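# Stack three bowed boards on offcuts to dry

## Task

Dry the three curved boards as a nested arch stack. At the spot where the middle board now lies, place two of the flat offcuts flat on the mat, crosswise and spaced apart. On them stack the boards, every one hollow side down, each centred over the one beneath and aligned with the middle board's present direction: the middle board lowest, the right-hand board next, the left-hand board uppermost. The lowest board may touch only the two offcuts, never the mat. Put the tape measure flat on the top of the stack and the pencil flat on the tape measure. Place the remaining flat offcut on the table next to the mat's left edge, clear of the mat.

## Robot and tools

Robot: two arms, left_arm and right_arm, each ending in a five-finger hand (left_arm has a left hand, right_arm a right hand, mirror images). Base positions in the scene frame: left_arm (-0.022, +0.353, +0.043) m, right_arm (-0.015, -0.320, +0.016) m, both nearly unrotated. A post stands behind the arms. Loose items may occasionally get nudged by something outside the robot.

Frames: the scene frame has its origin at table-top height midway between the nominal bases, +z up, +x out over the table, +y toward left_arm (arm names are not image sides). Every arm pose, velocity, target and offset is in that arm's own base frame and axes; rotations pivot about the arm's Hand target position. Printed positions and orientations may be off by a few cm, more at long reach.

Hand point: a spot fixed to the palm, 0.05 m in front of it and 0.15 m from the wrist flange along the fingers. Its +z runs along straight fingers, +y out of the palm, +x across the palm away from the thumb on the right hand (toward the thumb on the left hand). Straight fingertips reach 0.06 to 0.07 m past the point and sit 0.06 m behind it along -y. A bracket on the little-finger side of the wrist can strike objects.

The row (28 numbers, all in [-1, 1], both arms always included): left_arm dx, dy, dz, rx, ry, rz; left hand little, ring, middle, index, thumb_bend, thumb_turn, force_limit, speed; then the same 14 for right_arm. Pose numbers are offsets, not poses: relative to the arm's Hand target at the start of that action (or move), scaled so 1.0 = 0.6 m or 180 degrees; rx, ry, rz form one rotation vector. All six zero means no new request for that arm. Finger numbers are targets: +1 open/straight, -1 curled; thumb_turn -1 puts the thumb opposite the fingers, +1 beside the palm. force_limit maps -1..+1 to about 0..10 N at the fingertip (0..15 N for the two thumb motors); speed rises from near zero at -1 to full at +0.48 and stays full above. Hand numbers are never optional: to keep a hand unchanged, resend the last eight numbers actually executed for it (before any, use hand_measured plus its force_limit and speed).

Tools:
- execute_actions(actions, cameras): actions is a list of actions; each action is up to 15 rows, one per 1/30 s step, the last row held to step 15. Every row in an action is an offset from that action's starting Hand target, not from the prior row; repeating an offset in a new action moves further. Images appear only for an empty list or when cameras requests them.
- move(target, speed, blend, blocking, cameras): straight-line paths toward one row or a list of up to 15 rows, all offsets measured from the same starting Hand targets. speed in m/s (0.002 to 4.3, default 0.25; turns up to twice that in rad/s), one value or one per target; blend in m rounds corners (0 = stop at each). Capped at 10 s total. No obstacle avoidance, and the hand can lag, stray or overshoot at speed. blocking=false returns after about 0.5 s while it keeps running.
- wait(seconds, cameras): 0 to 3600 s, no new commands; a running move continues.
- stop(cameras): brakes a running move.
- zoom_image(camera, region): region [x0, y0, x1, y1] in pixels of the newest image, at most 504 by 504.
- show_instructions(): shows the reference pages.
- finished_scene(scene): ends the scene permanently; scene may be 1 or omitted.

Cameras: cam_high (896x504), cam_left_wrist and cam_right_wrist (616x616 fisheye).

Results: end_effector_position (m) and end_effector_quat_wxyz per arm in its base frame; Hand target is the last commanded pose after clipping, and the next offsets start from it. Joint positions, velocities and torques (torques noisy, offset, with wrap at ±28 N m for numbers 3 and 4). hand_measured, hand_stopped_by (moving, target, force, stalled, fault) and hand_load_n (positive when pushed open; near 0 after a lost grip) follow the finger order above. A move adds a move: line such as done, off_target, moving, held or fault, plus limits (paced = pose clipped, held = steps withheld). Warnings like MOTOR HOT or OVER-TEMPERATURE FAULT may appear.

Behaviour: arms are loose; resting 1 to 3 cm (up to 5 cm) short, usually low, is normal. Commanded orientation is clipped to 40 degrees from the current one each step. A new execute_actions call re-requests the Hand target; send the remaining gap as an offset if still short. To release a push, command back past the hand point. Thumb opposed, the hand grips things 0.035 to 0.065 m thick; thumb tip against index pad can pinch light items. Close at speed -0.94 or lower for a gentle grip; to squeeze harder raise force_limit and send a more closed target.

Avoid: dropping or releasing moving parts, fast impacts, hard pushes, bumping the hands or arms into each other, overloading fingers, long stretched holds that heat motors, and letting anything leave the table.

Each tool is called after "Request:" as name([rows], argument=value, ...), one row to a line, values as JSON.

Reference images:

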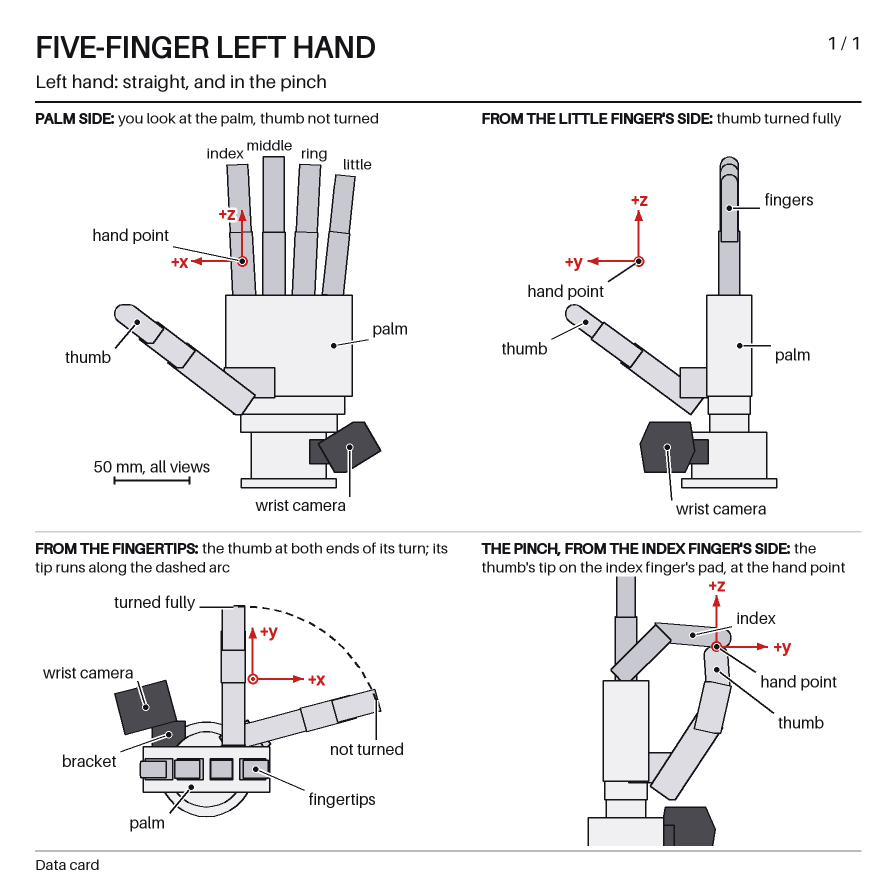

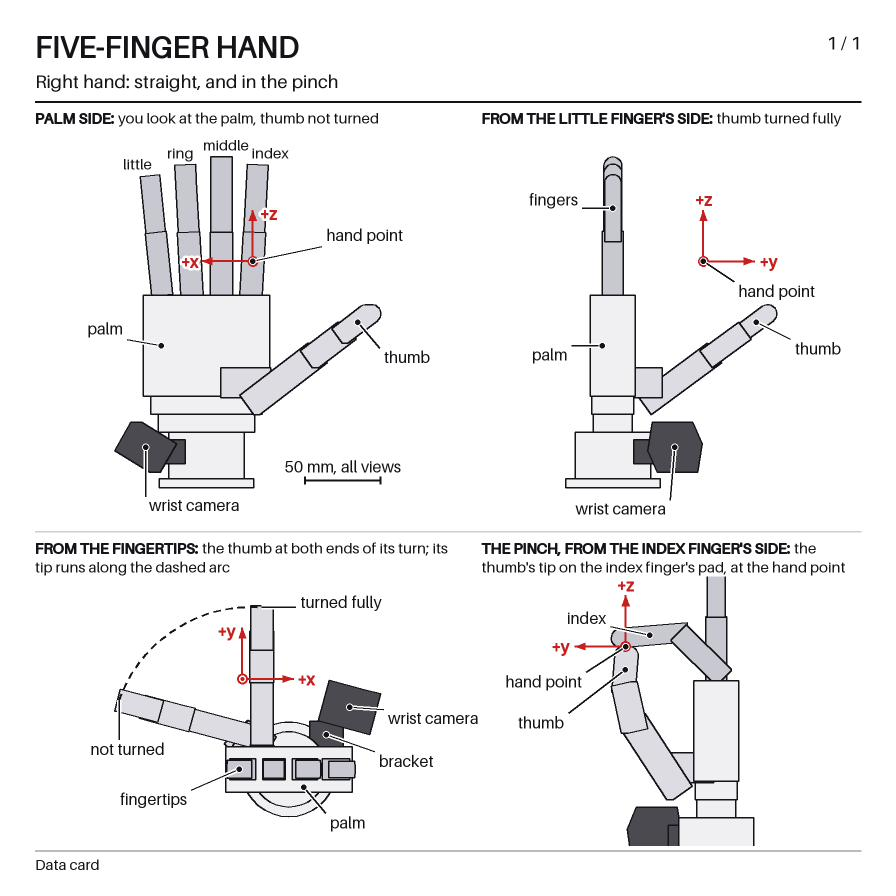

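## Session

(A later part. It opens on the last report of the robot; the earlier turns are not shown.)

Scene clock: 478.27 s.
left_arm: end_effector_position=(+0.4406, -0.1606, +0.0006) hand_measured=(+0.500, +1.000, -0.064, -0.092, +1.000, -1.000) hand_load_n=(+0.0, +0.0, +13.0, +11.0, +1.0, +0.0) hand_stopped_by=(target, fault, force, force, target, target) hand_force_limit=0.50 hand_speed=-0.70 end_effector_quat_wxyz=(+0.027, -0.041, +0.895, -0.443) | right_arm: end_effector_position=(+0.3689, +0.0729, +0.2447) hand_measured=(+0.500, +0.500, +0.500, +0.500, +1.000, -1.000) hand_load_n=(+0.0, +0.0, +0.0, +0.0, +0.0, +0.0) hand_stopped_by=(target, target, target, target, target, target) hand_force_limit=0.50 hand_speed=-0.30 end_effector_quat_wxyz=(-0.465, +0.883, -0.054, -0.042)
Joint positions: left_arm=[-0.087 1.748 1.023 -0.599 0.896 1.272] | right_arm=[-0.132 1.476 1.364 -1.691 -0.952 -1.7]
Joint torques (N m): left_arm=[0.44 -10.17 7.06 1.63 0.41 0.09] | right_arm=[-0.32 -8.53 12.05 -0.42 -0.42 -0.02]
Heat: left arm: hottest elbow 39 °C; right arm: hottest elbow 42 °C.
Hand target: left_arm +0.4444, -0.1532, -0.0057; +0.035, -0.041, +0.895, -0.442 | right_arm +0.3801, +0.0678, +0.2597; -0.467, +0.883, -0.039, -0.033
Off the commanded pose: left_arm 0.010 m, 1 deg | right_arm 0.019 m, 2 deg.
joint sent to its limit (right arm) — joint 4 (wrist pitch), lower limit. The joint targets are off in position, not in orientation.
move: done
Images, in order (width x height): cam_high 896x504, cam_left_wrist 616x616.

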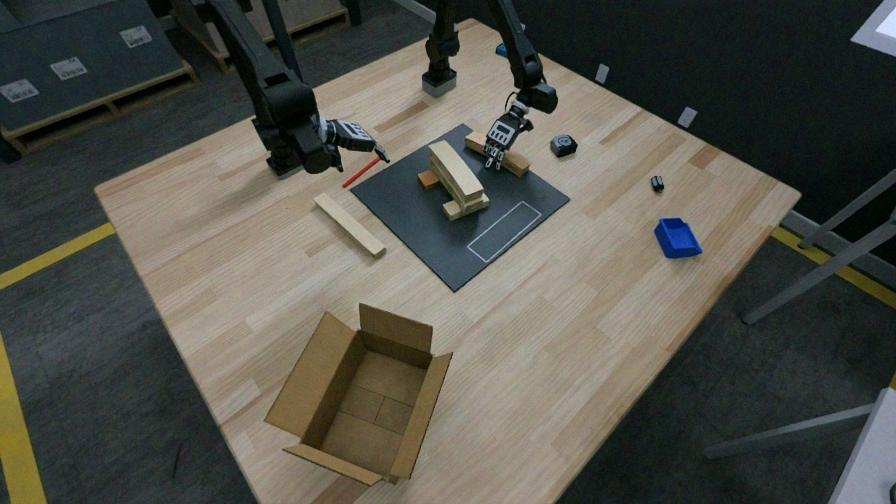

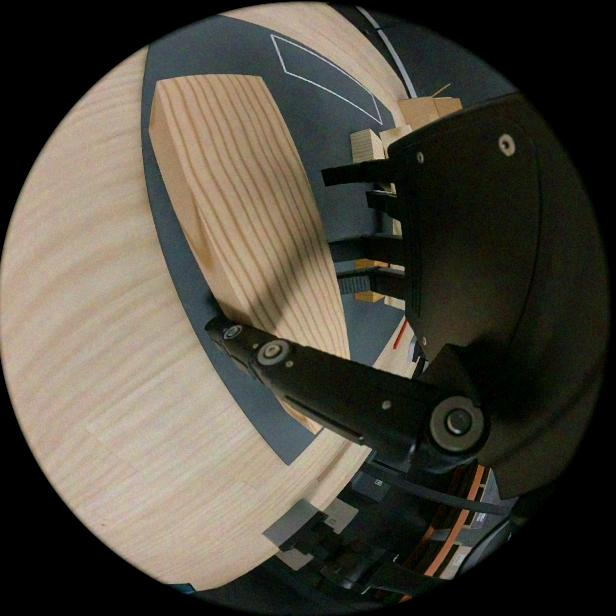

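Request:
move([
  [0.02,0,0.31,0.0,0.0,0.0, 0.5,0.5,-0.4,-0.4,1,-1,0.5,-0.7, 0,0,0,0,0,0, 0.5,0.5,0.5,0.5,1,-1,0.5,-0.3],
], speed=0.1, cameras=["cam_left_wrist","cam_high","cam_right_wrist"])

Request:
zoom_image(camera="cam_high", region=[420, 50, 580, 210])

Scene clock: 484.00 s.
left_arm: end_effector_position=(+0.4282, -0.1565, +0.1409) hand_measured=(+0.500, +1.000, -0.064, -0.092, +1.000, -1.000) hand_load_n=(+0.0, +0.0, +13.5, +9.0, +1.0, +0.0) hand_stopped_by=(target, fault, force, force, target, target) hand_force_limit=0.50 hand_speed=-0.70 end_effector_quat_wxyz=(-0.009, -0.057, +0.899, -0.434) | right_arm: end_effector_position=(+0.3689, +0.0729, +0.2447) hand_measured=(+0.500, +0.500, +0.500, +0.500, +1.000, -1.000) hand_load_n=(+0.0, +0.0, +0.0, +0.0, +0.0, +0.0) hand_stopped_by=(target, target, target, target, target, target) hand_force_limit=0.50 hand_speed=-0.30 end_effector_quat_wxyz=(-0.465, +0.883, -0.054, -0.042)
Joint positions: left_arm=[-0.084 1.571 1.226 -1.07 0.888 1.286] | right_arm=[-0.132 1.476 1.364 -1.691 -0.952 -1.7]
Joint torques (N m): left_arm=[0.5 -12.69 15.97 0.54 0.73 0.01] | right_arm=[-0.38 -8.53 12.03 -0.43 -0.42 -0.02]
Heat: left arm: hottest elbow 39 °C; right arm: hottest elbow 42 °C.
Hand target: left_arm +0.4564, -0.1532, +0.1803; +0.035, -0.041, +0.895, -0.442 | right_arm +0.3801, +0.0678, +0.2597; -0.467, +0.883, -0.039, -0.033
Off the commanded pose: left_arm 0.049 m, 6 deg | right_arm 0.019 m, 2 deg.
joint sent to its limit (right arm) — joint 4 (wrist pitch), lower limit. The joint targets are off in position, not in orientation.
move: off_target (left_arm)

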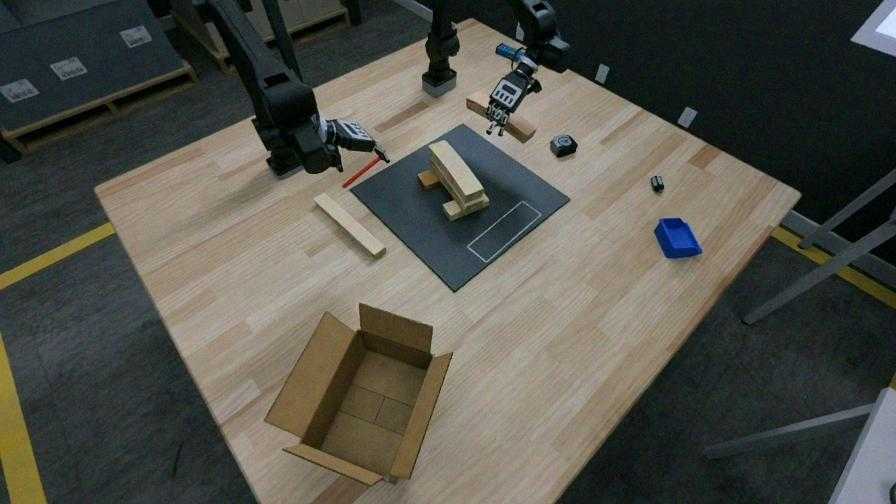

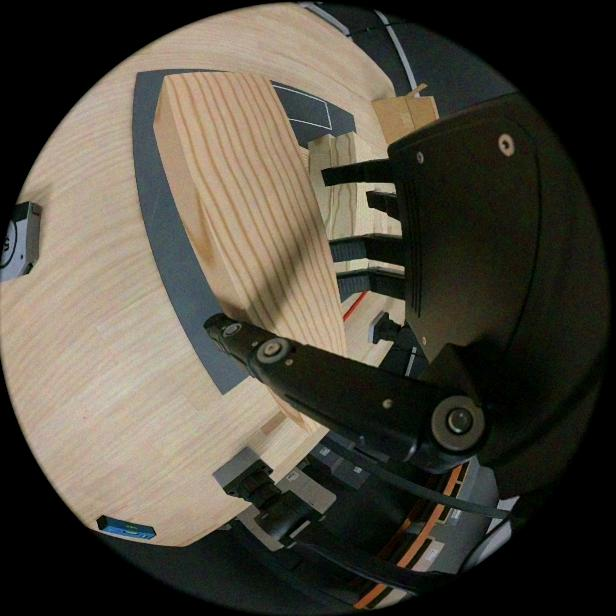

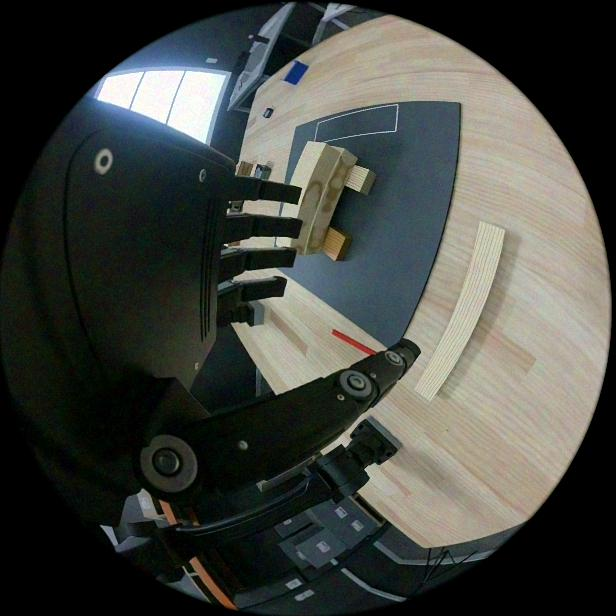

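Scaled by 3.150 from the camera's image (finer frame: 1280x720).

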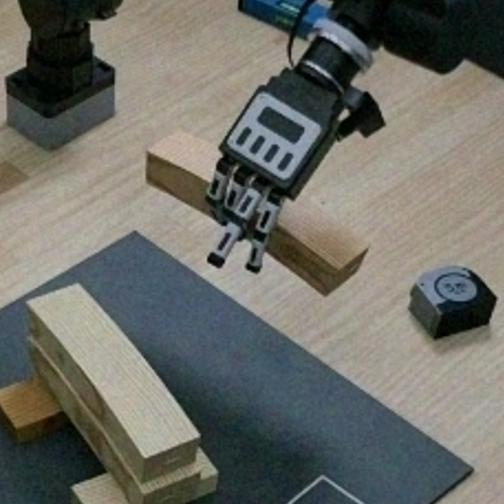

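Request:
move([
  [0.0333,-0.18,0.033,-0.01,-0.014,-0.058,0.5,0.5,-0.4,-0.4,1,-1,0.5,-0.7,0,0,0,0,0,0,0.5,0.5,0.5,0.5,1,-1,0.5,-0.3],
  [0.0417,-0.367,0.04,-0.02,-0.028,-0.117,0.5,0.5,-0.4,-0.4,1,-1,0.5,-0.7,0,0,0,0,0,0,0.5,0.5,0.5,0.5,1,-1,0.5,-0.3],
], blend=0.03, speed=0.12, cameras=["cam_high"])

Scene clock: 490.47 s.
left_arm: end_effector_position=(+0.4575, -0.3587, +0.1654) hand_measured=(+0.500, +1.000, -0.064, -0.092, +1.000, -1.000) hand_load_n=(+0.0, +0.0, +13.0, +9.0, +1.0, +0.0) hand_stopped_by=(target, fault, force, force, target, target) hand_force_limit=0.50 hand_speed=-0.70 end_effector_quat_wxyz=(-0.043, +0.125, +0.882, -0.452) | right_arm: end_effector_position=(+0.3689, +0.0729, +0.2447) hand_measured=(+0.500, +0.500, +0.500, +0.500, +1.000, -1.000) hand_load_n=(+0.0, +0.0, +0.0, -0.5, +0.0, +0.0) hand_stopped_by=(target, target, target, target, target, target) hand_force_limit=0.50 hand_speed=-0.30 end_effector_quat_wxyz=(-0.465, +0.883, -0.054, -0.042)
Joint positions: left_arm=[-0.449 1.806 1.588 -1.07 0.913 1.264] | right_arm=[-0.132 1.476 1.364 -1.691 -0.952 -1.7]
Joint torques (N m): left_arm=[-0.15 -15.03 17.22 1.35 0.99 -0.16] | right_arm=[-0.32 -8.53 12.03 -0.42 -0.42 -0.02]
Heat: left arm: hottest elbow 41 °C; right arm: hottest elbow 43 °C.
Hand target: left_arm +0.4814, -0.3734, +0.2043; -0.008, +0.141, +0.871, -0.470 | right_arm +0.3801, +0.0678, +0.2597; -0.467, +0.883, -0.039, -0.033
Off the commanded pose: left_arm 0.048 m, 5 deg | right_arm 0.019 m, 2 deg.
joint sent to its limit (right arm) — joint 4 (wrist pitch), lower limit. The joint targets are off in position, not in orientation.
move: off_target (left_arm)

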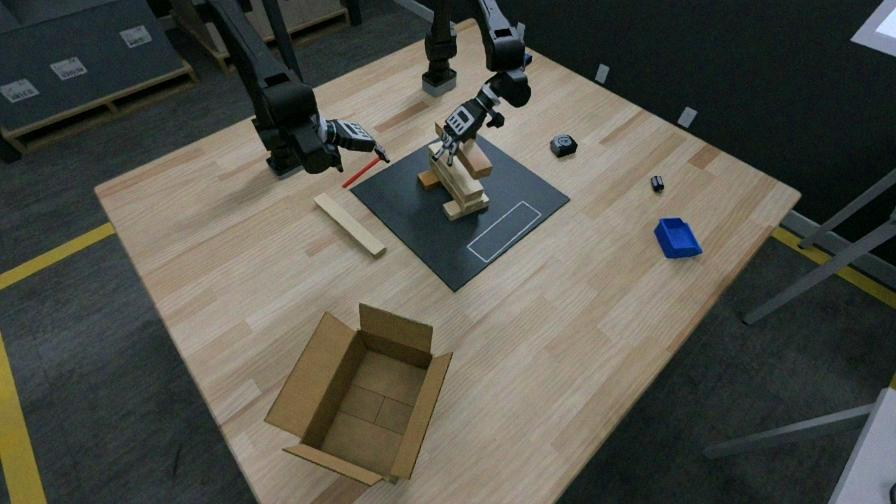

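Request:
move(target=[-0.028,-0.0083,-0.0417,0.01,0.007,-0.002,0.5,0.5,-0.4,-0.4,1,-1,0.5,-0.7,0,0,0,0,0,0,0.5,0.5,0.5,0.5,1,-1,0.5,-0.3], speed=0.08, cameras=["cam_high"])

Request:
zoom_image(camera="cam_high", region=[380, 60, 540, 240])

Scene clock: 492.90 s.
left_arm: end_effector_position=(+0.4565, -0.3666, +0.1626) hand_measured=(+0.500, +1.000, -0.064, -0.092, +1.000, -1.000) hand_load_n=(+0.0, +0.0, +13.0, +9.0, +1.0, +0.0) hand_stopped_by=(target, fault, force, force, target, target) hand_force_limit=0.50 hand_speed=-0.70 end_effector_quat_wxyz=(-0.039, +0.130, +0.884, -0.448) | right_arm: end_effector_position=(+0.3689, +0.0729, +0.2447) hand_measured=(+0.500, +0.500, +0.500, +0.500, +1.000, -1.000) hand_load_n=(+0.0, +0.0, +0.0, +0.0, +0.0, +0.0) hand_stopped_by=(target, target, target, target, target, target) hand_force_limit=0.50 hand_speed=-0.30 end_effector_quat_wxyz=(-0.465, +0.883, -0.054, -0.042)
Joint positions: left_arm=[-0.466 1.809 1.588 -1.05 0.897 1.252] | right_arm=[-0.132 1.476 1.364 -1.691 -0.952 -1.7]
Joint torques (N m): left_arm=[-0.85 -14.27 12.45 2.06 0.67 -0.23] | right_arm=[-0.5 -8.47 12.05 -0.46 -0.41 -0.02]
Heat: left arm: hottest elbow 41 °C; right arm: hottest elbow 43 °C.
Hand target: left_arm +0.4646, -0.3784, +0.1793; -0.021, +0.139, +0.878, -0.458 | right_arm +0.3801, +0.0678, +0.2597; -0.467, +0.883, -0.039, -0.033
Off the commanded pose: left_arm 0.022 m, 3 deg | right_arm 0.019 m, 2 deg.
joint sent to its limit (right arm) — joint 4 (wrist pitch), lower limit. The joint targets are off in position, not in orientation.
move: off_target (left_arm)

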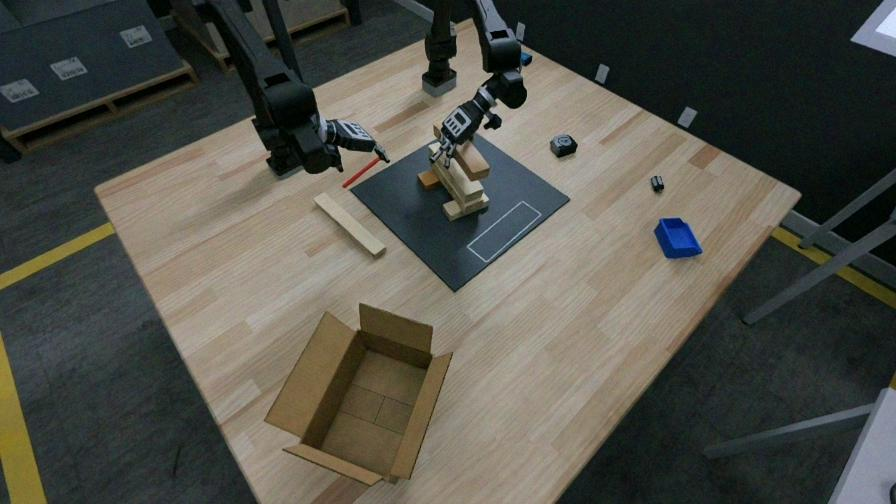

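Scaled by 2.800 from the camera's image (finer frame: 1280x720).

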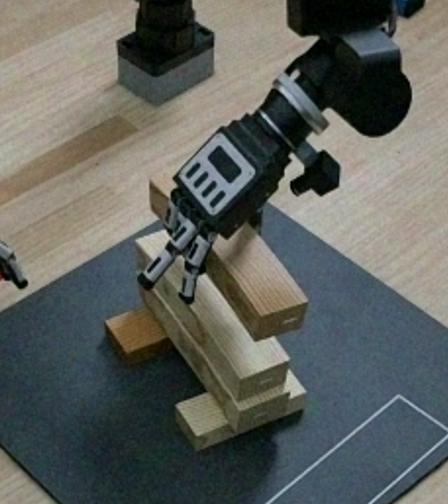

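Request:
move(target=[-0.024,0.0035,-0.06,0.008,0.005,-0.001,0.5,0.5,-0.4,-0.4,1,-1,0.5,-0.7,0,0,0,0,0,0,0.5,0.5,0.5,0.5,1,-1,0.5,-0.3], speed=0.06, cameras=["cam_high"])

Request:
zoom_image(camera="cam_high", region=[380, 100, 540, 240])

Scene clock: 496.23 s.
left_arm: end_effector_position=(+0.4495, -0.3661, +0.1340) hand_measured=(+0.500, +1.000, -0.064, -0.092, +1.000, -1.000) hand_load_n=(-0.5, +0.0, +13.0, +9.0, +1.0, +0.5) hand_stopped_by=(target, fault, force, force, target, target) hand_force_limit=0.50 hand_speed=-0.70 end_effector_quat_wxyz=(-0.040, +0.130, +0.887, -0.441) | right_arm: end_effector_position=(+0.3689, +0.0729, +0.2447) hand_measured=(+0.500, +0.500, +0.500, +0.500, +1.000, -1.000) hand_load_n=(+0.0, +0.0, +0.0, -0.5, +0.0, +0.0) hand_stopped_by=(target, target, target, target, target, target) hand_force_limit=0.50 hand_speed=-0.30 end_effector_quat_wxyz=(-0.465, +0.883, -0.054, -0.042)
Joint positions: left_arm=[-0.475 1.813 1.522 -0.981 0.88 1.246] | right_arm=[-0.132 1.476 1.364 -1.691 -0.952 -1.7]
Joint torques (N m): left_arm=[-0.97 -15.09 10.44 1.92 0.65 -0.2] | right_arm=[-0.44 -8.47 12.05 -0.43 -0.41 -0.02]
Heat: left arm: hottest elbow 41 °C; right arm: hottest elbow 43 °C.
Hand target: left_arm +0.4502, -0.3763, +0.1433; -0.031, +0.136, +0.883, -0.448 | right_arm +0.3801, +0.0678, +0.2597; -0.467, +0.883, -0.039, -0.033
Off the commanded pose: left_arm 0.014 m, 2 deg | right_arm 0.019 m, 2 deg.
joint sent to its limit (right arm) — joint 4 (wrist pitch), lower limit. The joint targets are off in position, not in orientation.
move: off_target (left_arm)

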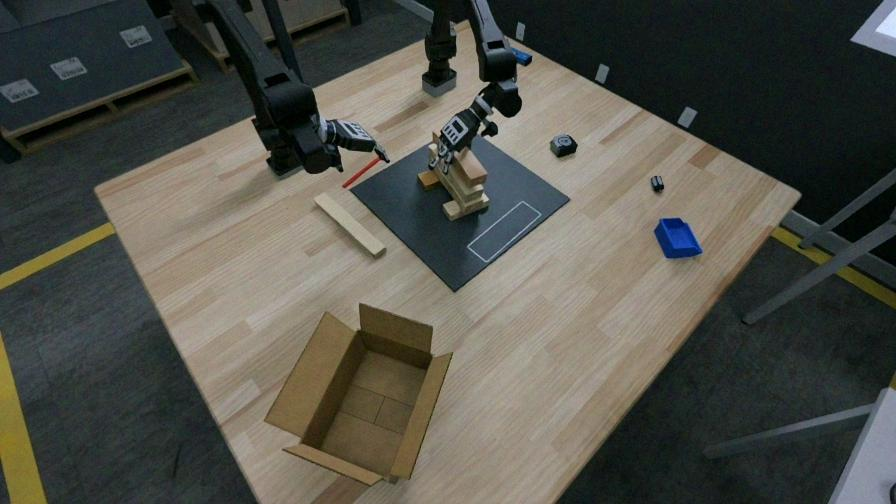

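Scaled by 3.150 from the camera's image (finer frame: 1280x720).

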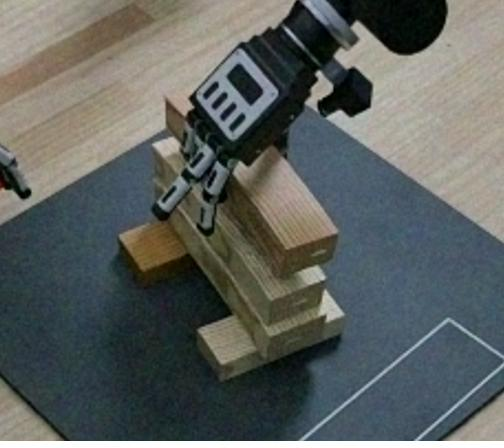

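Request:
zoom_image(camera="cam_high", region=[420, 130, 500, 220])

Scaled by 5.600 from the camera's image (finer frame: 1280x720).

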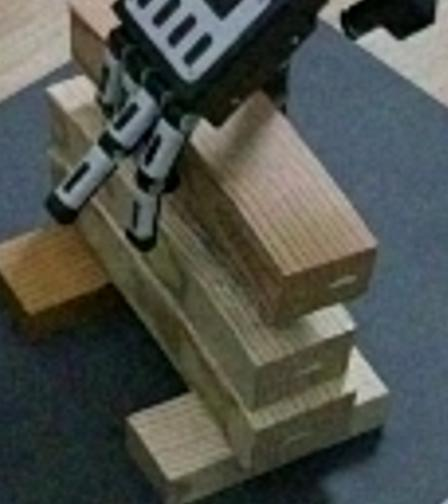

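Request:
move(target=[-0.0178,-0.0058,-0.033,0.002,0.008,0,0.5,0.5,-0.4,-0.4,1,-1,0.5,-0.7,0,0,0,0,0,0,0.5,0.5,0.5,0.5,1,-1,0.5,-0.3], speed=0.05, cameras=["cam_high"])

Request:
zoom_image(camera="cam_high", region=[420, 130, 500, 220])

Scene clock: 501.30 s.
left_arm: end_effector_position=(+0.4388, -0.3701, +0.1147) hand_measured=(+0.500, +1.000, -0.064, -0.092, +1.000, -1.000) hand_load_n=(+0.0, +0.0, +13.0, +9.0, +1.0, +0.0) hand_stopped_by=(target, fault, force, force, target, target) hand_force_limit=0.50 hand_speed=-0.70 end_effector_quat_wxyz=(-0.050, +0.126, +0.888, -0.439) | right_arm: end_effector_position=(+0.3689, +0.0729, +0.2447) hand_measured=(+0.500, +0.500, +0.500, +0.500, +1.000, -1.000) hand_load_n=(+0.0, +0.0, +0.0, +0.0, +0.0, +0.0) hand_stopped_by=(target, target, target, target, target, target) hand_force_limit=0.50 hand_speed=-0.30 end_effector_quat_wxyz=(-0.465, +0.883, -0.054, -0.042)
Joint positions: left_arm=[-0.489 1.821 1.479 -0.936 0.88 1.225] | right_arm=[-0.132 1.476 1.364 -1.691 -0.952 -1.7]
Joint torques (N m): left_arm=[-0.73 -14.27 10.07 1.98 0.75 -0.18] | right_arm=[-0.38 -8.47 12.07 -0.44 -0.42 -0.01]
Heat: left arm: hottest elbow 41 °C; right arm: hottest elbow 43 °C.
Hand target: left_arm +0.4396, -0.3798, +0.1235; -0.042, +0.131, +0.884, -0.447 | right_arm +0.3801, +0.0678, +0.2597; -0.467, +0.883, -0.039, -0.033
Off the commanded pose: left_arm 0.013 m, 2 deg | right_arm 0.019 m, 2 deg.
joint sent to its limit (right arm) — joint 4 (wrist pitch), lower limit. The joint targets are off in position, not in orientation.
move: off_target (left_arm)

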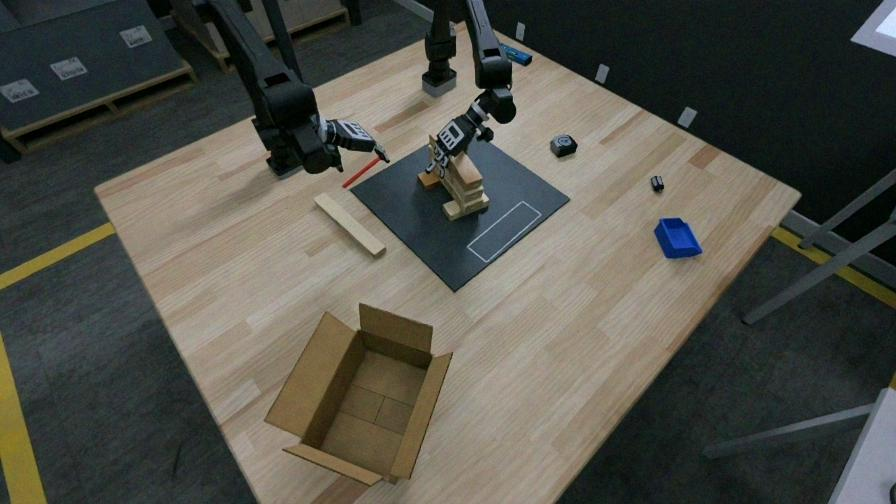

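Scaled by 5.600 from the camera's image (finer frame: 1280x720).

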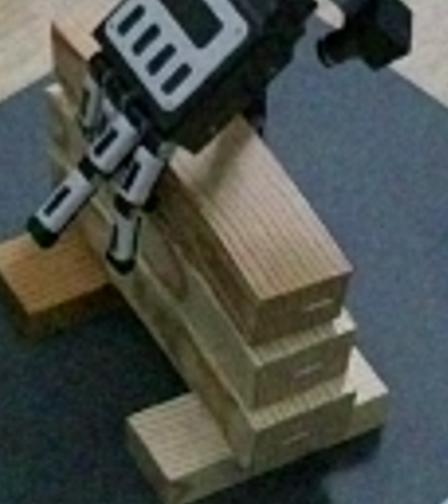

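Request:
move(target=[0.002,0.0035,-0.0167,-0.002,0.002,0,0.5,0.5,-0.4,-0.4,1,-1,0.5,-0.7,0,0,0,0,0,0,0.5,0.5,0.5,0.5,1,-1,0.5,-0.3], speed=0.03, cameras=["cam_high"])

Request:
zoom_image(camera="cam_high", region=[420, 130, 500, 220])

Scene clock: 503.73 s.
left_arm: end_effector_position=(+0.4399, -0.3703, +0.1101) hand_measured=(+0.500, +1.000, -0.064, -0.092, +1.000, -1.000) hand_load_n=(+0.0, +0.0, +12.5, +9.0, +1.0, +0.0) hand_stopped_by=(target, fault, force, force, target, target) hand_force_limit=0.50 hand_speed=-0.70 end_effector_quat_wxyz=(-0.049, +0.125, +0.888, -0.441) | right_arm: end_effector_position=(+0.3689, +0.0729, +0.2447) hand_measured=(+0.500, +0.500, +0.500, +0.500, +1.000, -1.000) hand_load_n=(+0.0, +0.0, +0.0, +0.0, +0.0, +0.0) hand_stopped_by=(target, target, target, target, target, target) hand_force_limit=0.50 hand_speed=-0.30 end_effector_quat_wxyz=(-0.465, +0.883, -0.054, -0.042)
Joint positions: left_arm=[-0.487 1.826 1.471 -0.919 0.883 1.223] | right_arm=[-0.132 1.476 1.364 -1.691 -0.952 -1.7]
Joint torques (N m): left_arm=[-0.32 -14.33 9.7 2.15 0.97 -0.15] | right_arm=[-0.5 -8.59 12.08 -0.46 -0.42 -0.02]
Heat: left arm: hottest elbow 41 °C; right arm: hottest elbow 43 °C.
Hand target: left_arm +0.4408, -0.3777, +0.1135; -0.045, +0.129, +0.883, -0.450 | right_arm +0.3801, +0.0678, +0.2597; -0.467, +0.883, -0.039, -0.033
Off the commanded pose: left_arm 0.008 m, 1 deg | right_arm 0.019 m, 2 deg.
joint sent to its limit (right arm) — joint 4 (wrist pitch), lower limit. The joint targets are off in position, not in orientation.
move: done

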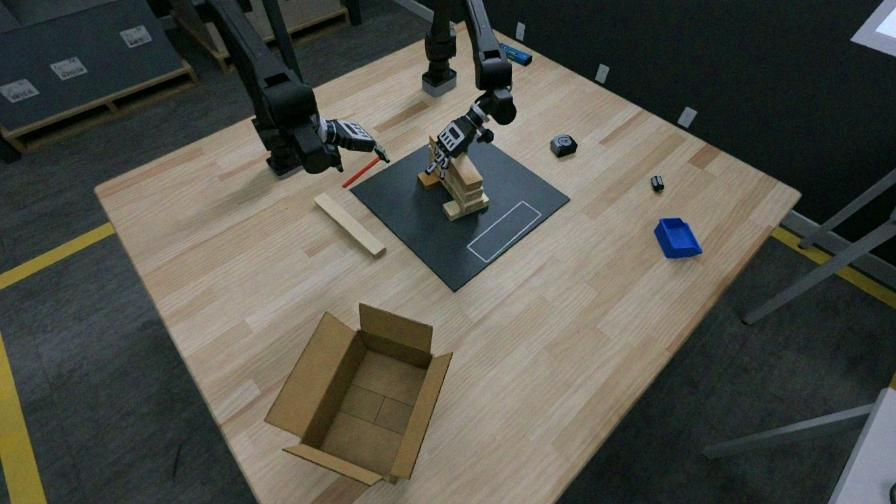

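Scaled by 5.600 from the camera's image (finer frame: 1280x720).

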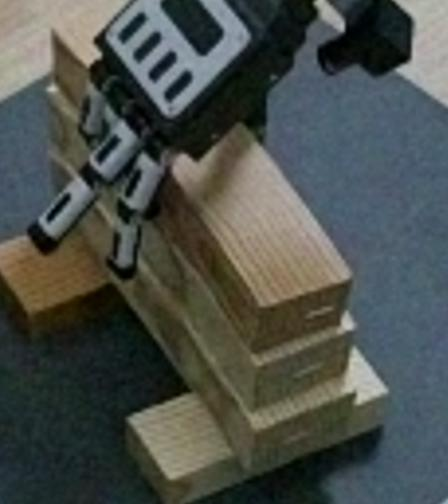

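Request:
move(target=[0.0015,0.004,-0.0167,-0.001,0.001,0,0.5,0.5,-0.4,-0.4,1,-1,0.5,-0.7,0,0,0,0,0,0,0.5,0.5,0.5,0.5,1,-1,0.5,-0.3], speed=0.03, cameras=["cam_high"])

Request:
zoom_image(camera="cam_high", region=[420, 130, 500, 220])

Scene clock: 505.30 s.
left_arm: end_effector_position=(+0.4396, -0.3705, +0.1094) hand_measured=(+0.500, +1.000, -0.064, -0.092, +1.000, -1.000) hand_load_n=(+0.0, +0.0, +12.5, +8.5, +1.0, +0.0) hand_stopped_by=(target, fault, force, force, target, target) hand_force_limit=0.50 hand_speed=-0.70 end_effector_quat_wxyz=(-0.050, +0.123, +0.886, -0.443) | right_arm: end_effector_position=(+0.3689, +0.0729, +0.2447) hand_measured=(+0.500, +0.500, +0.500, +0.500, +1.000, -1.000) hand_load_n=(+0.0, +0.0, +0.0, +0.0, +0.0, +0.0) hand_stopped_by=(target, target, target, target, target, target) hand_force_limit=0.50 hand_speed=-0.30 end_effector_quat_wxyz=(-0.465, +0.883, -0.054, -0.042)
Joint positions: left_arm=[-0.486 1.826 1.467 -0.912 0.89 1.217] | right_arm=[-0.132 1.476 1.364 -1.691 -0.952 -1.7]
Joint torques (N m): left_arm=[-0.21 -13.57 8.73 2.45 0.98 -0.04] | right_arm=[-0.38 -8.59 12.05 -0.44 -0.41 -0.02]
Heat: left arm: hottest elbow 41 °C; right arm: hottest elbow 43 °C.
Hand target: left_arm +0.4417, -0.3753, +0.1035; -0.046, +0.129, +0.882, -0.452 | right_arm +0.3801, +0.0678, +0.2597; -0.467, +0.883, -0.039, -0.033
Off the commanded pose: left_arm 0.008 m, 1 deg | right_arm 0.019 m, 2 deg.
joint sent to its limit (right arm) — joint 4 (wrist pitch), lower limit. The joint targets are off in position, not in orientation.
move: done

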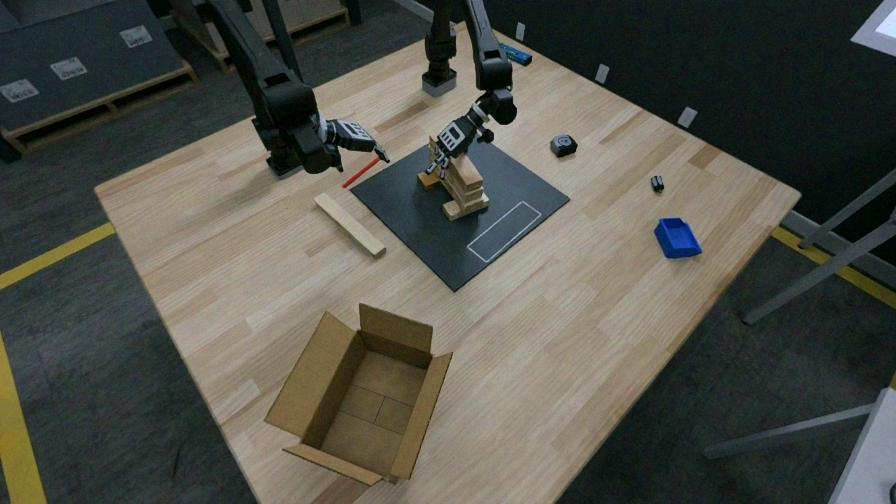

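Scaled by 5.600 from the camera's image (finer frame: 1280x720).

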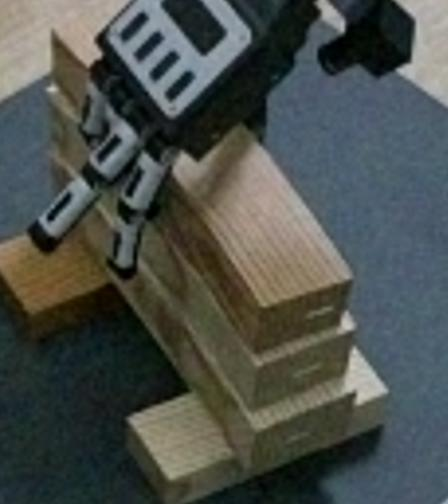

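Request:
move(target=[0.0015,0.001,-0.0167,-0.001,0.001,0,0.5,0.5,-0.4,-0.4,1,-1,0.5,-0.7,0,0,0,0,0,0,0.5,0.5,0.5,0.5,1,-1,0.5,-0.3], speed=0.03, cameras=["cam_high"])

Request:
zoom_image(camera="cam_high", region=[420, 130, 500, 220])

Scene clock: 506.87 s.
left_arm: end_effector_position=(+0.4406, -0.3715, +0.1104) hand_measured=(+0.500, +1.000, -0.064, -0.092, +1.000, -1.000) hand_load_n=(+0.0, +0.0, +12.0, +9.0, +0.5, +0.0) hand_stopped_by=(target, fault, force, force, target, target) hand_force_limit=0.50 hand_speed=-0.70 end_effector_quat_wxyz=(-0.049, +0.121, +0.883, -0.450) | right_arm: end_effector_position=(+0.3689, +0.0729, +0.2447) hand_measured=(+0.500, +0.500, +0.500, +0.500, +1.000, -1.000) hand_load_n=(+0.0, +0.0, +0.0, +0.0, +0.0, +0.0) hand_stopped_by=(target, target, target, target, target, target) hand_force_limit=0.50 hand_speed=-0.30 end_effector_quat_wxyz=(-0.465, +0.883, -0.054, -0.042)
Joint positions: left_arm=[-0.482 1.824 1.462 -0.896 0.902 1.209] | right_arm=[-0.132 1.476 1.364 -1.691 -0.952 -1.7]
Joint torques (N m): left_arm=[0.21 -12.75 8.06 2.74 0.73 0.04] | right_arm=[-0.44 -8.47 12.08 -0.43 -0.42 -0.02]
Heat: left arm: hottest elbow 40 °C; right arm: hottest elbow 43 °C.
Hand target: left_arm +0.4426, -0.3747, +0.0935; -0.047, +0.128, +0.881, -0.453 | right_arm +0.3801, +0.0678, +0.2597; -0.467, +0.883, -0.039, -0.033
Off the commanded pose: left_arm 0.017 m, 1 deg | right_arm 0.019 m, 2 deg.
joint sent to its limit (right arm) — joint 4 (wrist pitch), lower limit. The joint targets are off in position, not in orientation.
move: off_target (left_arm)

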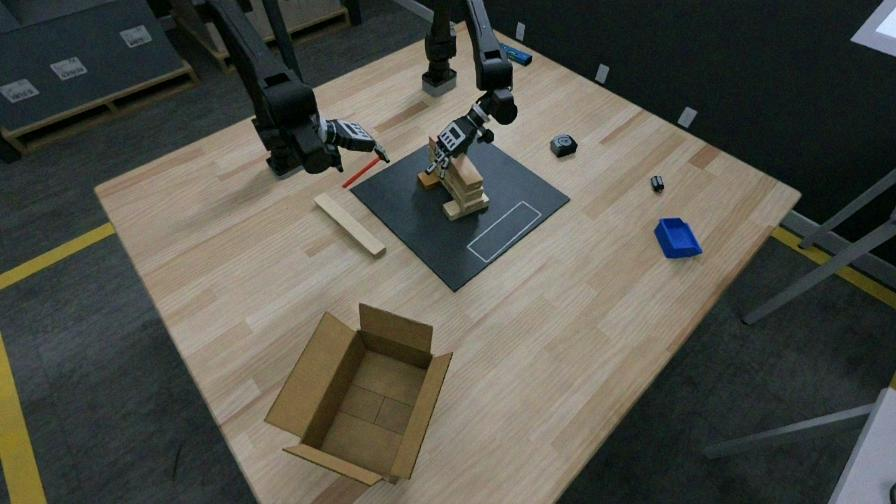

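Scaled by 5.600 from the camera's image (finer frame: 1280x720).

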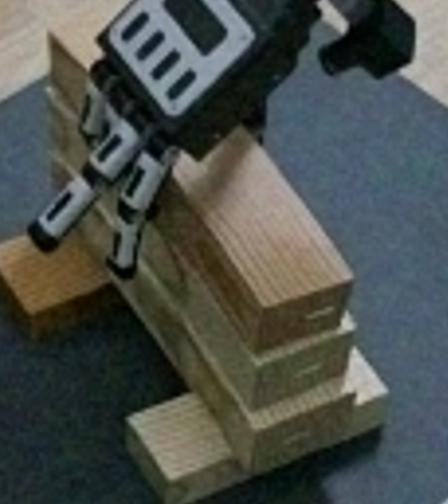

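Request:
move([
  [-0.002,0,0.022,0,0,0,0.5,0.5,-0.4,-0.4,1,-1,0.5,-0.7,0,0,0,0,0,0,0.5,0.5,0.5,0.5,1,-1,0.5,-0.3],
  [-0.002,0,0.022,0,0,0,0.5,0.5,-0.01,-0.04,1,-1,0.5,-0.95,0,0,0,0,0,0,0.5,0.5,0.5,0.5,1,-1,0.5,-0.3],
  [-0.002,0,0.022,0,0,0,0.5,0.5,0.1,0.1,1,-1,0.5,-0.9,0,0,0,0,0,0,0.5,0.5,0.5,0.5,1,-1,0.5,-0.3],
], speed=0.03, cameras=["cam_high"])

Request:
zoom_image(camera="cam_high", region=[420, 130, 500, 220])

Scene clock: 511.50 s.
left_arm: end_effector_position=(+0.4401, -0.3722, +0.1104) hand_measured=(+0.500, +1.000, +0.100, +0.100, +1.000, -1.000) hand_load_n=(+0.0, +0.0, +0.0, +0.0, +0.0, +0.0) hand_stopped_by=(target, fault, target, target, target, target) hand_force_limit=0.50 hand_speed=-0.90 end_effector_quat_wxyz=(-0.049, +0.122, +0.883, -0.450) | right_arm: end_effector_position=(+0.3689, +0.0729, +0.2447) hand_measured=(+0.500, +0.500, +0.500, +0.500, +1.000, -1.000) hand_load_n=(+0.0, +0.0, +0.0, +0.0, +0.0, +0.0) hand_stopped_by=(target, target, target, target, target, target) hand_force_limit=0.50 hand_speed=-0.30 end_effector_quat_wxyz=(-0.465, +0.883, -0.054, -0.042)
Joint positions: left_arm=[-0.484 1.824 1.462 -0.896 0.902 1.209] | right_arm=[-0.132 1.476 1.364 -1.691 -0.952 -1.7]
Joint torques (N m): left_arm=[0.15 -13.86 9.4 1.47 0.69 0.01] | right_arm=[-0.26 -8.41 12.01 -0.43 -0.42 -0.01]
Heat: left arm: hottest elbow 40 °C; right arm: hottest elbow 43 °C.
Hand target: left_arm +0.4414, -0.3747, +0.1067; -0.047, +0.128, +0.881, -0.453 | right_arm +0.3801, +0.0678, +0.2597; -0.467, +0.883, -0.039, -0.033
Off the commanded pose: left_arm 0.005 m, 1 deg | right_arm 0.019 m, 2 deg.
joint sent to its limit (right arm) — joint 4 (wrist pitch), lower limit. The joint targets are off in position, not in orientation.
move: done

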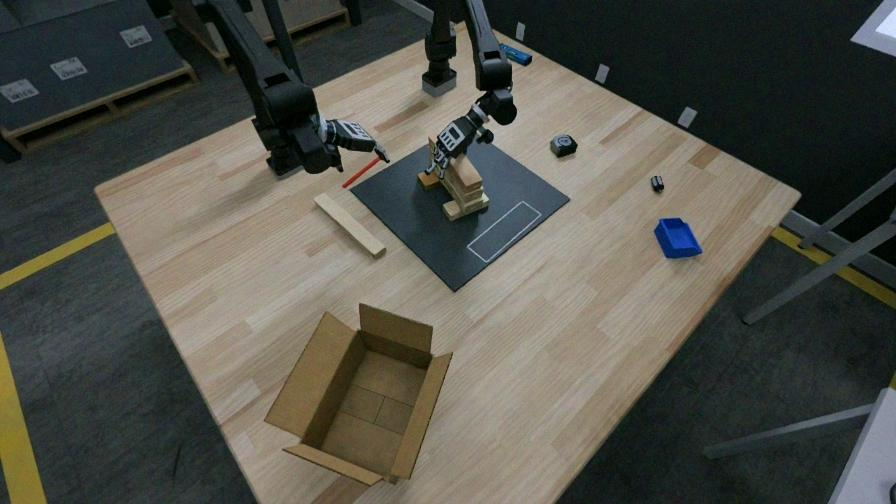

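Scaled by 5.600 from the camera's image (finer frame: 1280x720).

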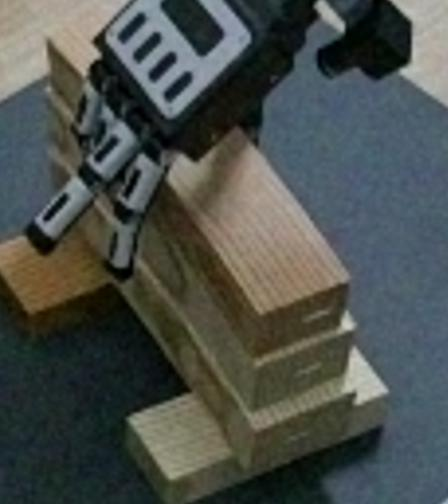

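Request:
move([
  [0,0,0,0,0,0,0.5,0.5,0.45,0.45,1,-1,0.5,-0.7,0,0,0,0,0,0,0.5,0.5,0.5,0.5,1,-1,0.5,-0.3],
  [0.005,0.02,0.0,0,0,0,0.5,0.5,0.45,0.45,1,-1,0.5,-0.7,0,0,0,0,0,0,0.5,0.5,0.5,0.5,1,-1,0.5,-0.3],
  [0.005,0.02,0.05,0,0,0,0.5,0.5,0.45,0.45,1,-1,0.5,-0.7,0,0,0,0,0,0,0.5,0.5,0.5,0.5,1,-1,0.5,-0.3],
], speed=0.05, cameras=["cam_high"])

Request:
zoom_image(camera="cam_high", region=[420, 130, 500, 220])

Scene clock: 515.93 s.
left_arm: end_effector_position=(+0.4277, -0.3617, +0.1108) hand_measured=(+0.500, +1.000, +0.450, +0.450, +1.000, -1.000) hand_load_n=(+0.0, +0.0, +0.0, +0.0, +0.0, +0.0) hand_stopped_by=(target, fault, target, target, target, target) hand_force_limit=0.50 hand_speed=-0.70 end_effector_quat_wxyz=(-0.073, +0.116, +0.887, -0.442) | right_arm: end_effector_position=(+0.3689, +0.0729, +0.2447) hand_measured=(+0.500, +0.500, +0.500, +0.500, +1.000, -1.000) hand_load_n=(+0.0, +0.0, +0.0, +0.0, +0.0, +0.0) hand_stopped_by=(target, target, target, target, target, target) hand_force_limit=0.50 hand_speed=-0.30 end_effector_quat_wxyz=(-0.465, +0.883, -0.054, -0.042)
Joint positions: left_arm=[-0.478 1.821 1.462 -0.973 0.906 1.237] | right_arm=[-0.132 1.476 1.364 -1.691 -0.952 -1.7]
Joint torques (N m): left_arm=[0.5 -15.27 13.05 0.64 0.79 0.1] | right_arm=[-0.32 -8.47 12.04 -0.43 -0.42 -0.02]
Heat: left arm: hottest elbow 40 °C; right arm: hottest elbow 43 °C.
Hand target: left_arm +0.4444, -0.3627, +0.1367; -0.047, +0.128, +0.881, -0.453 | right_arm +0.3801, +0.0678, +0.2597; -0.467, +0.883, -0.039, -0.033
Off the commanded pose: left_arm 0.031 m, 4 deg | right_arm 0.019 m, 2 deg.
joint sent to its limit (right arm) — joint 4 (wrist pitch), lower limit. The joint targets are off in position, not in orientation.
move: off_target (left_arm)

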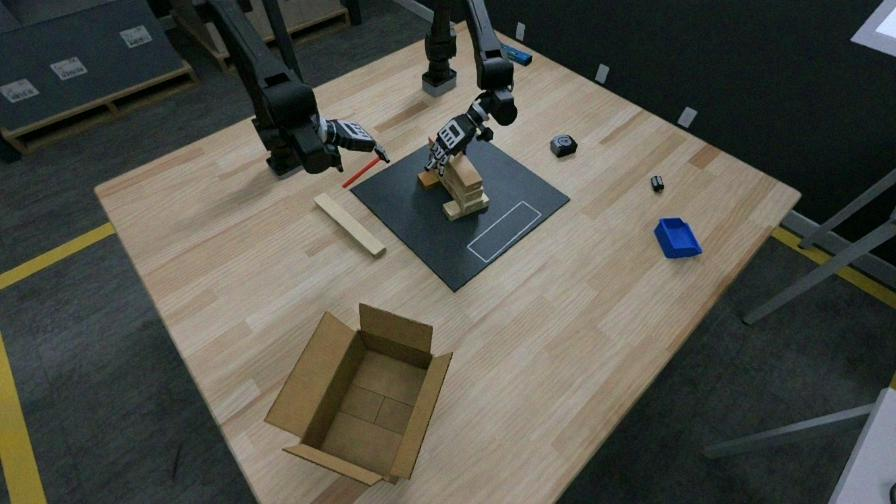

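Scaled by 5.600 from the camera's image (finer frame: 1280x720).

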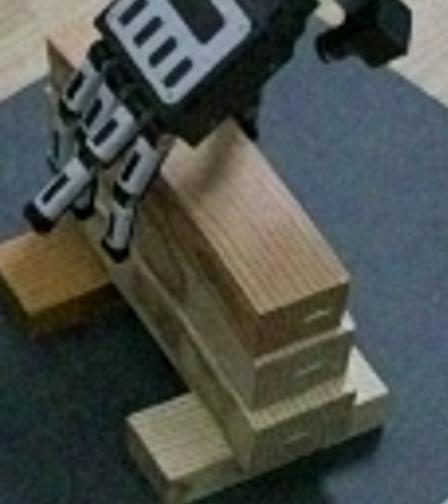

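Request:
move([
  [0.01,0,0.08,-0.008,-0.014,0,0.5,0.5,0.45,0.45,1,-1,0.5,-0.7,0,0,0,0,0,0,0.5,0.5,0.5,0.5,1,-1,0.5,-0.3],
  [0.01,0,0.2,-0.008,-0.014,0,0.5,0.5,0.45,0.45,1,-1,0.5,-0.7,0,0,0,0,0,0,0.5,0.5,0.5,0.5,1,-1,0.5,-0.3],
], speed=0.08, cameras=["cam_high"])

Request:
zoom_image(camera="cam_high", region=[400, 100, 520, 220])

Scene clock: 520.03 s.
left_arm: end_effector_position=(+0.4322, -0.3618, +0.2236) hand_measured=(+0.500, +1.000, +0.450, +0.450, +1.000, -1.000) hand_load_n=(+0.0, +0.0, +0.0, +0.0, +0.0, +0.0) hand_stopped_by=(target, fault, target, target, target, target) hand_force_limit=0.50 hand_speed=-0.70 end_effector_quat_wxyz=(-0.060, +0.124, +0.883, -0.448) | right_arm: end_effector_position=(+0.3689, +0.0729, +0.2447) hand_measured=(+0.500, +0.500, +0.500, +0.500, +1.000, -1.000) hand_load_n=(+0.0, +0.0, +0.0, +0.0, +0.0, +0.0) hand_stopped_by=(target, target, target, target, target, target) hand_force_limit=0.50 hand_speed=-0.30 end_effector_quat_wxyz=(-0.465, +0.883, -0.054, -0.042)
Joint positions: left_arm=[-0.473 1.748 1.662 -1.218 0.911 1.244] | right_arm=[-0.132 1.476 1.364 -1.691 -0.952 -1.7]
Joint torques (N m): left_arm=[1.03 -14.27 15.72 0.81 0.8 0.08] | right_arm=[-0.38 -8.59 12.07 -0.44 -0.42 -0.02]
Heat: left arm: hottest elbow 41 °C; right arm: hottest elbow 43 °C.
Hand target: left_arm +0.4504, -0.3627, +0.2567; -0.026, +0.139, +0.876, -0.461 | right_arm +0.3801, +0.0678, +0.2597; -0.467, +0.883, -0.039, -0.033
Off the commanded pose: left_arm 0.038 m, 5 deg | right_arm 0.019 m, 2 deg.
joint sent to its limit (right arm) — joint 4 (wrist pitch), lower limit. The joint targets are off in position, not in orientation.
move: off_target (left_arm)

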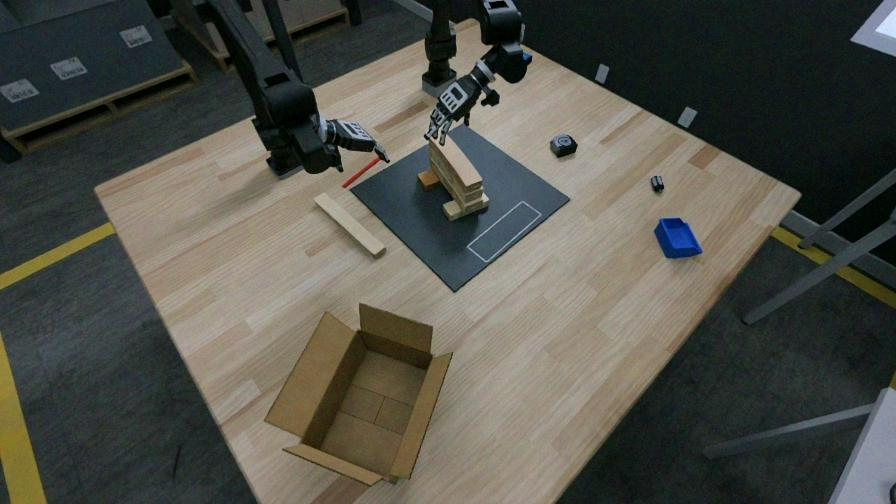

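Scaled by 4.200 from the camera's image (finer frame: 1280x720).

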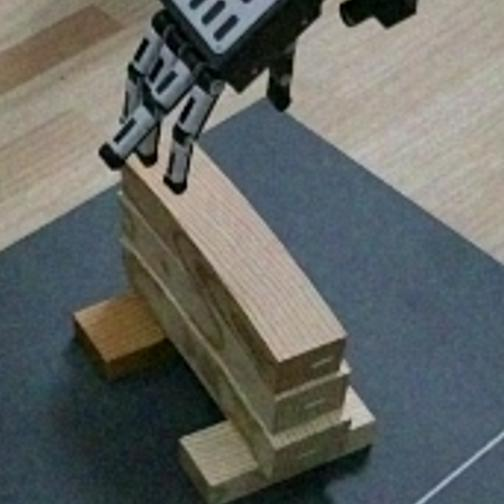

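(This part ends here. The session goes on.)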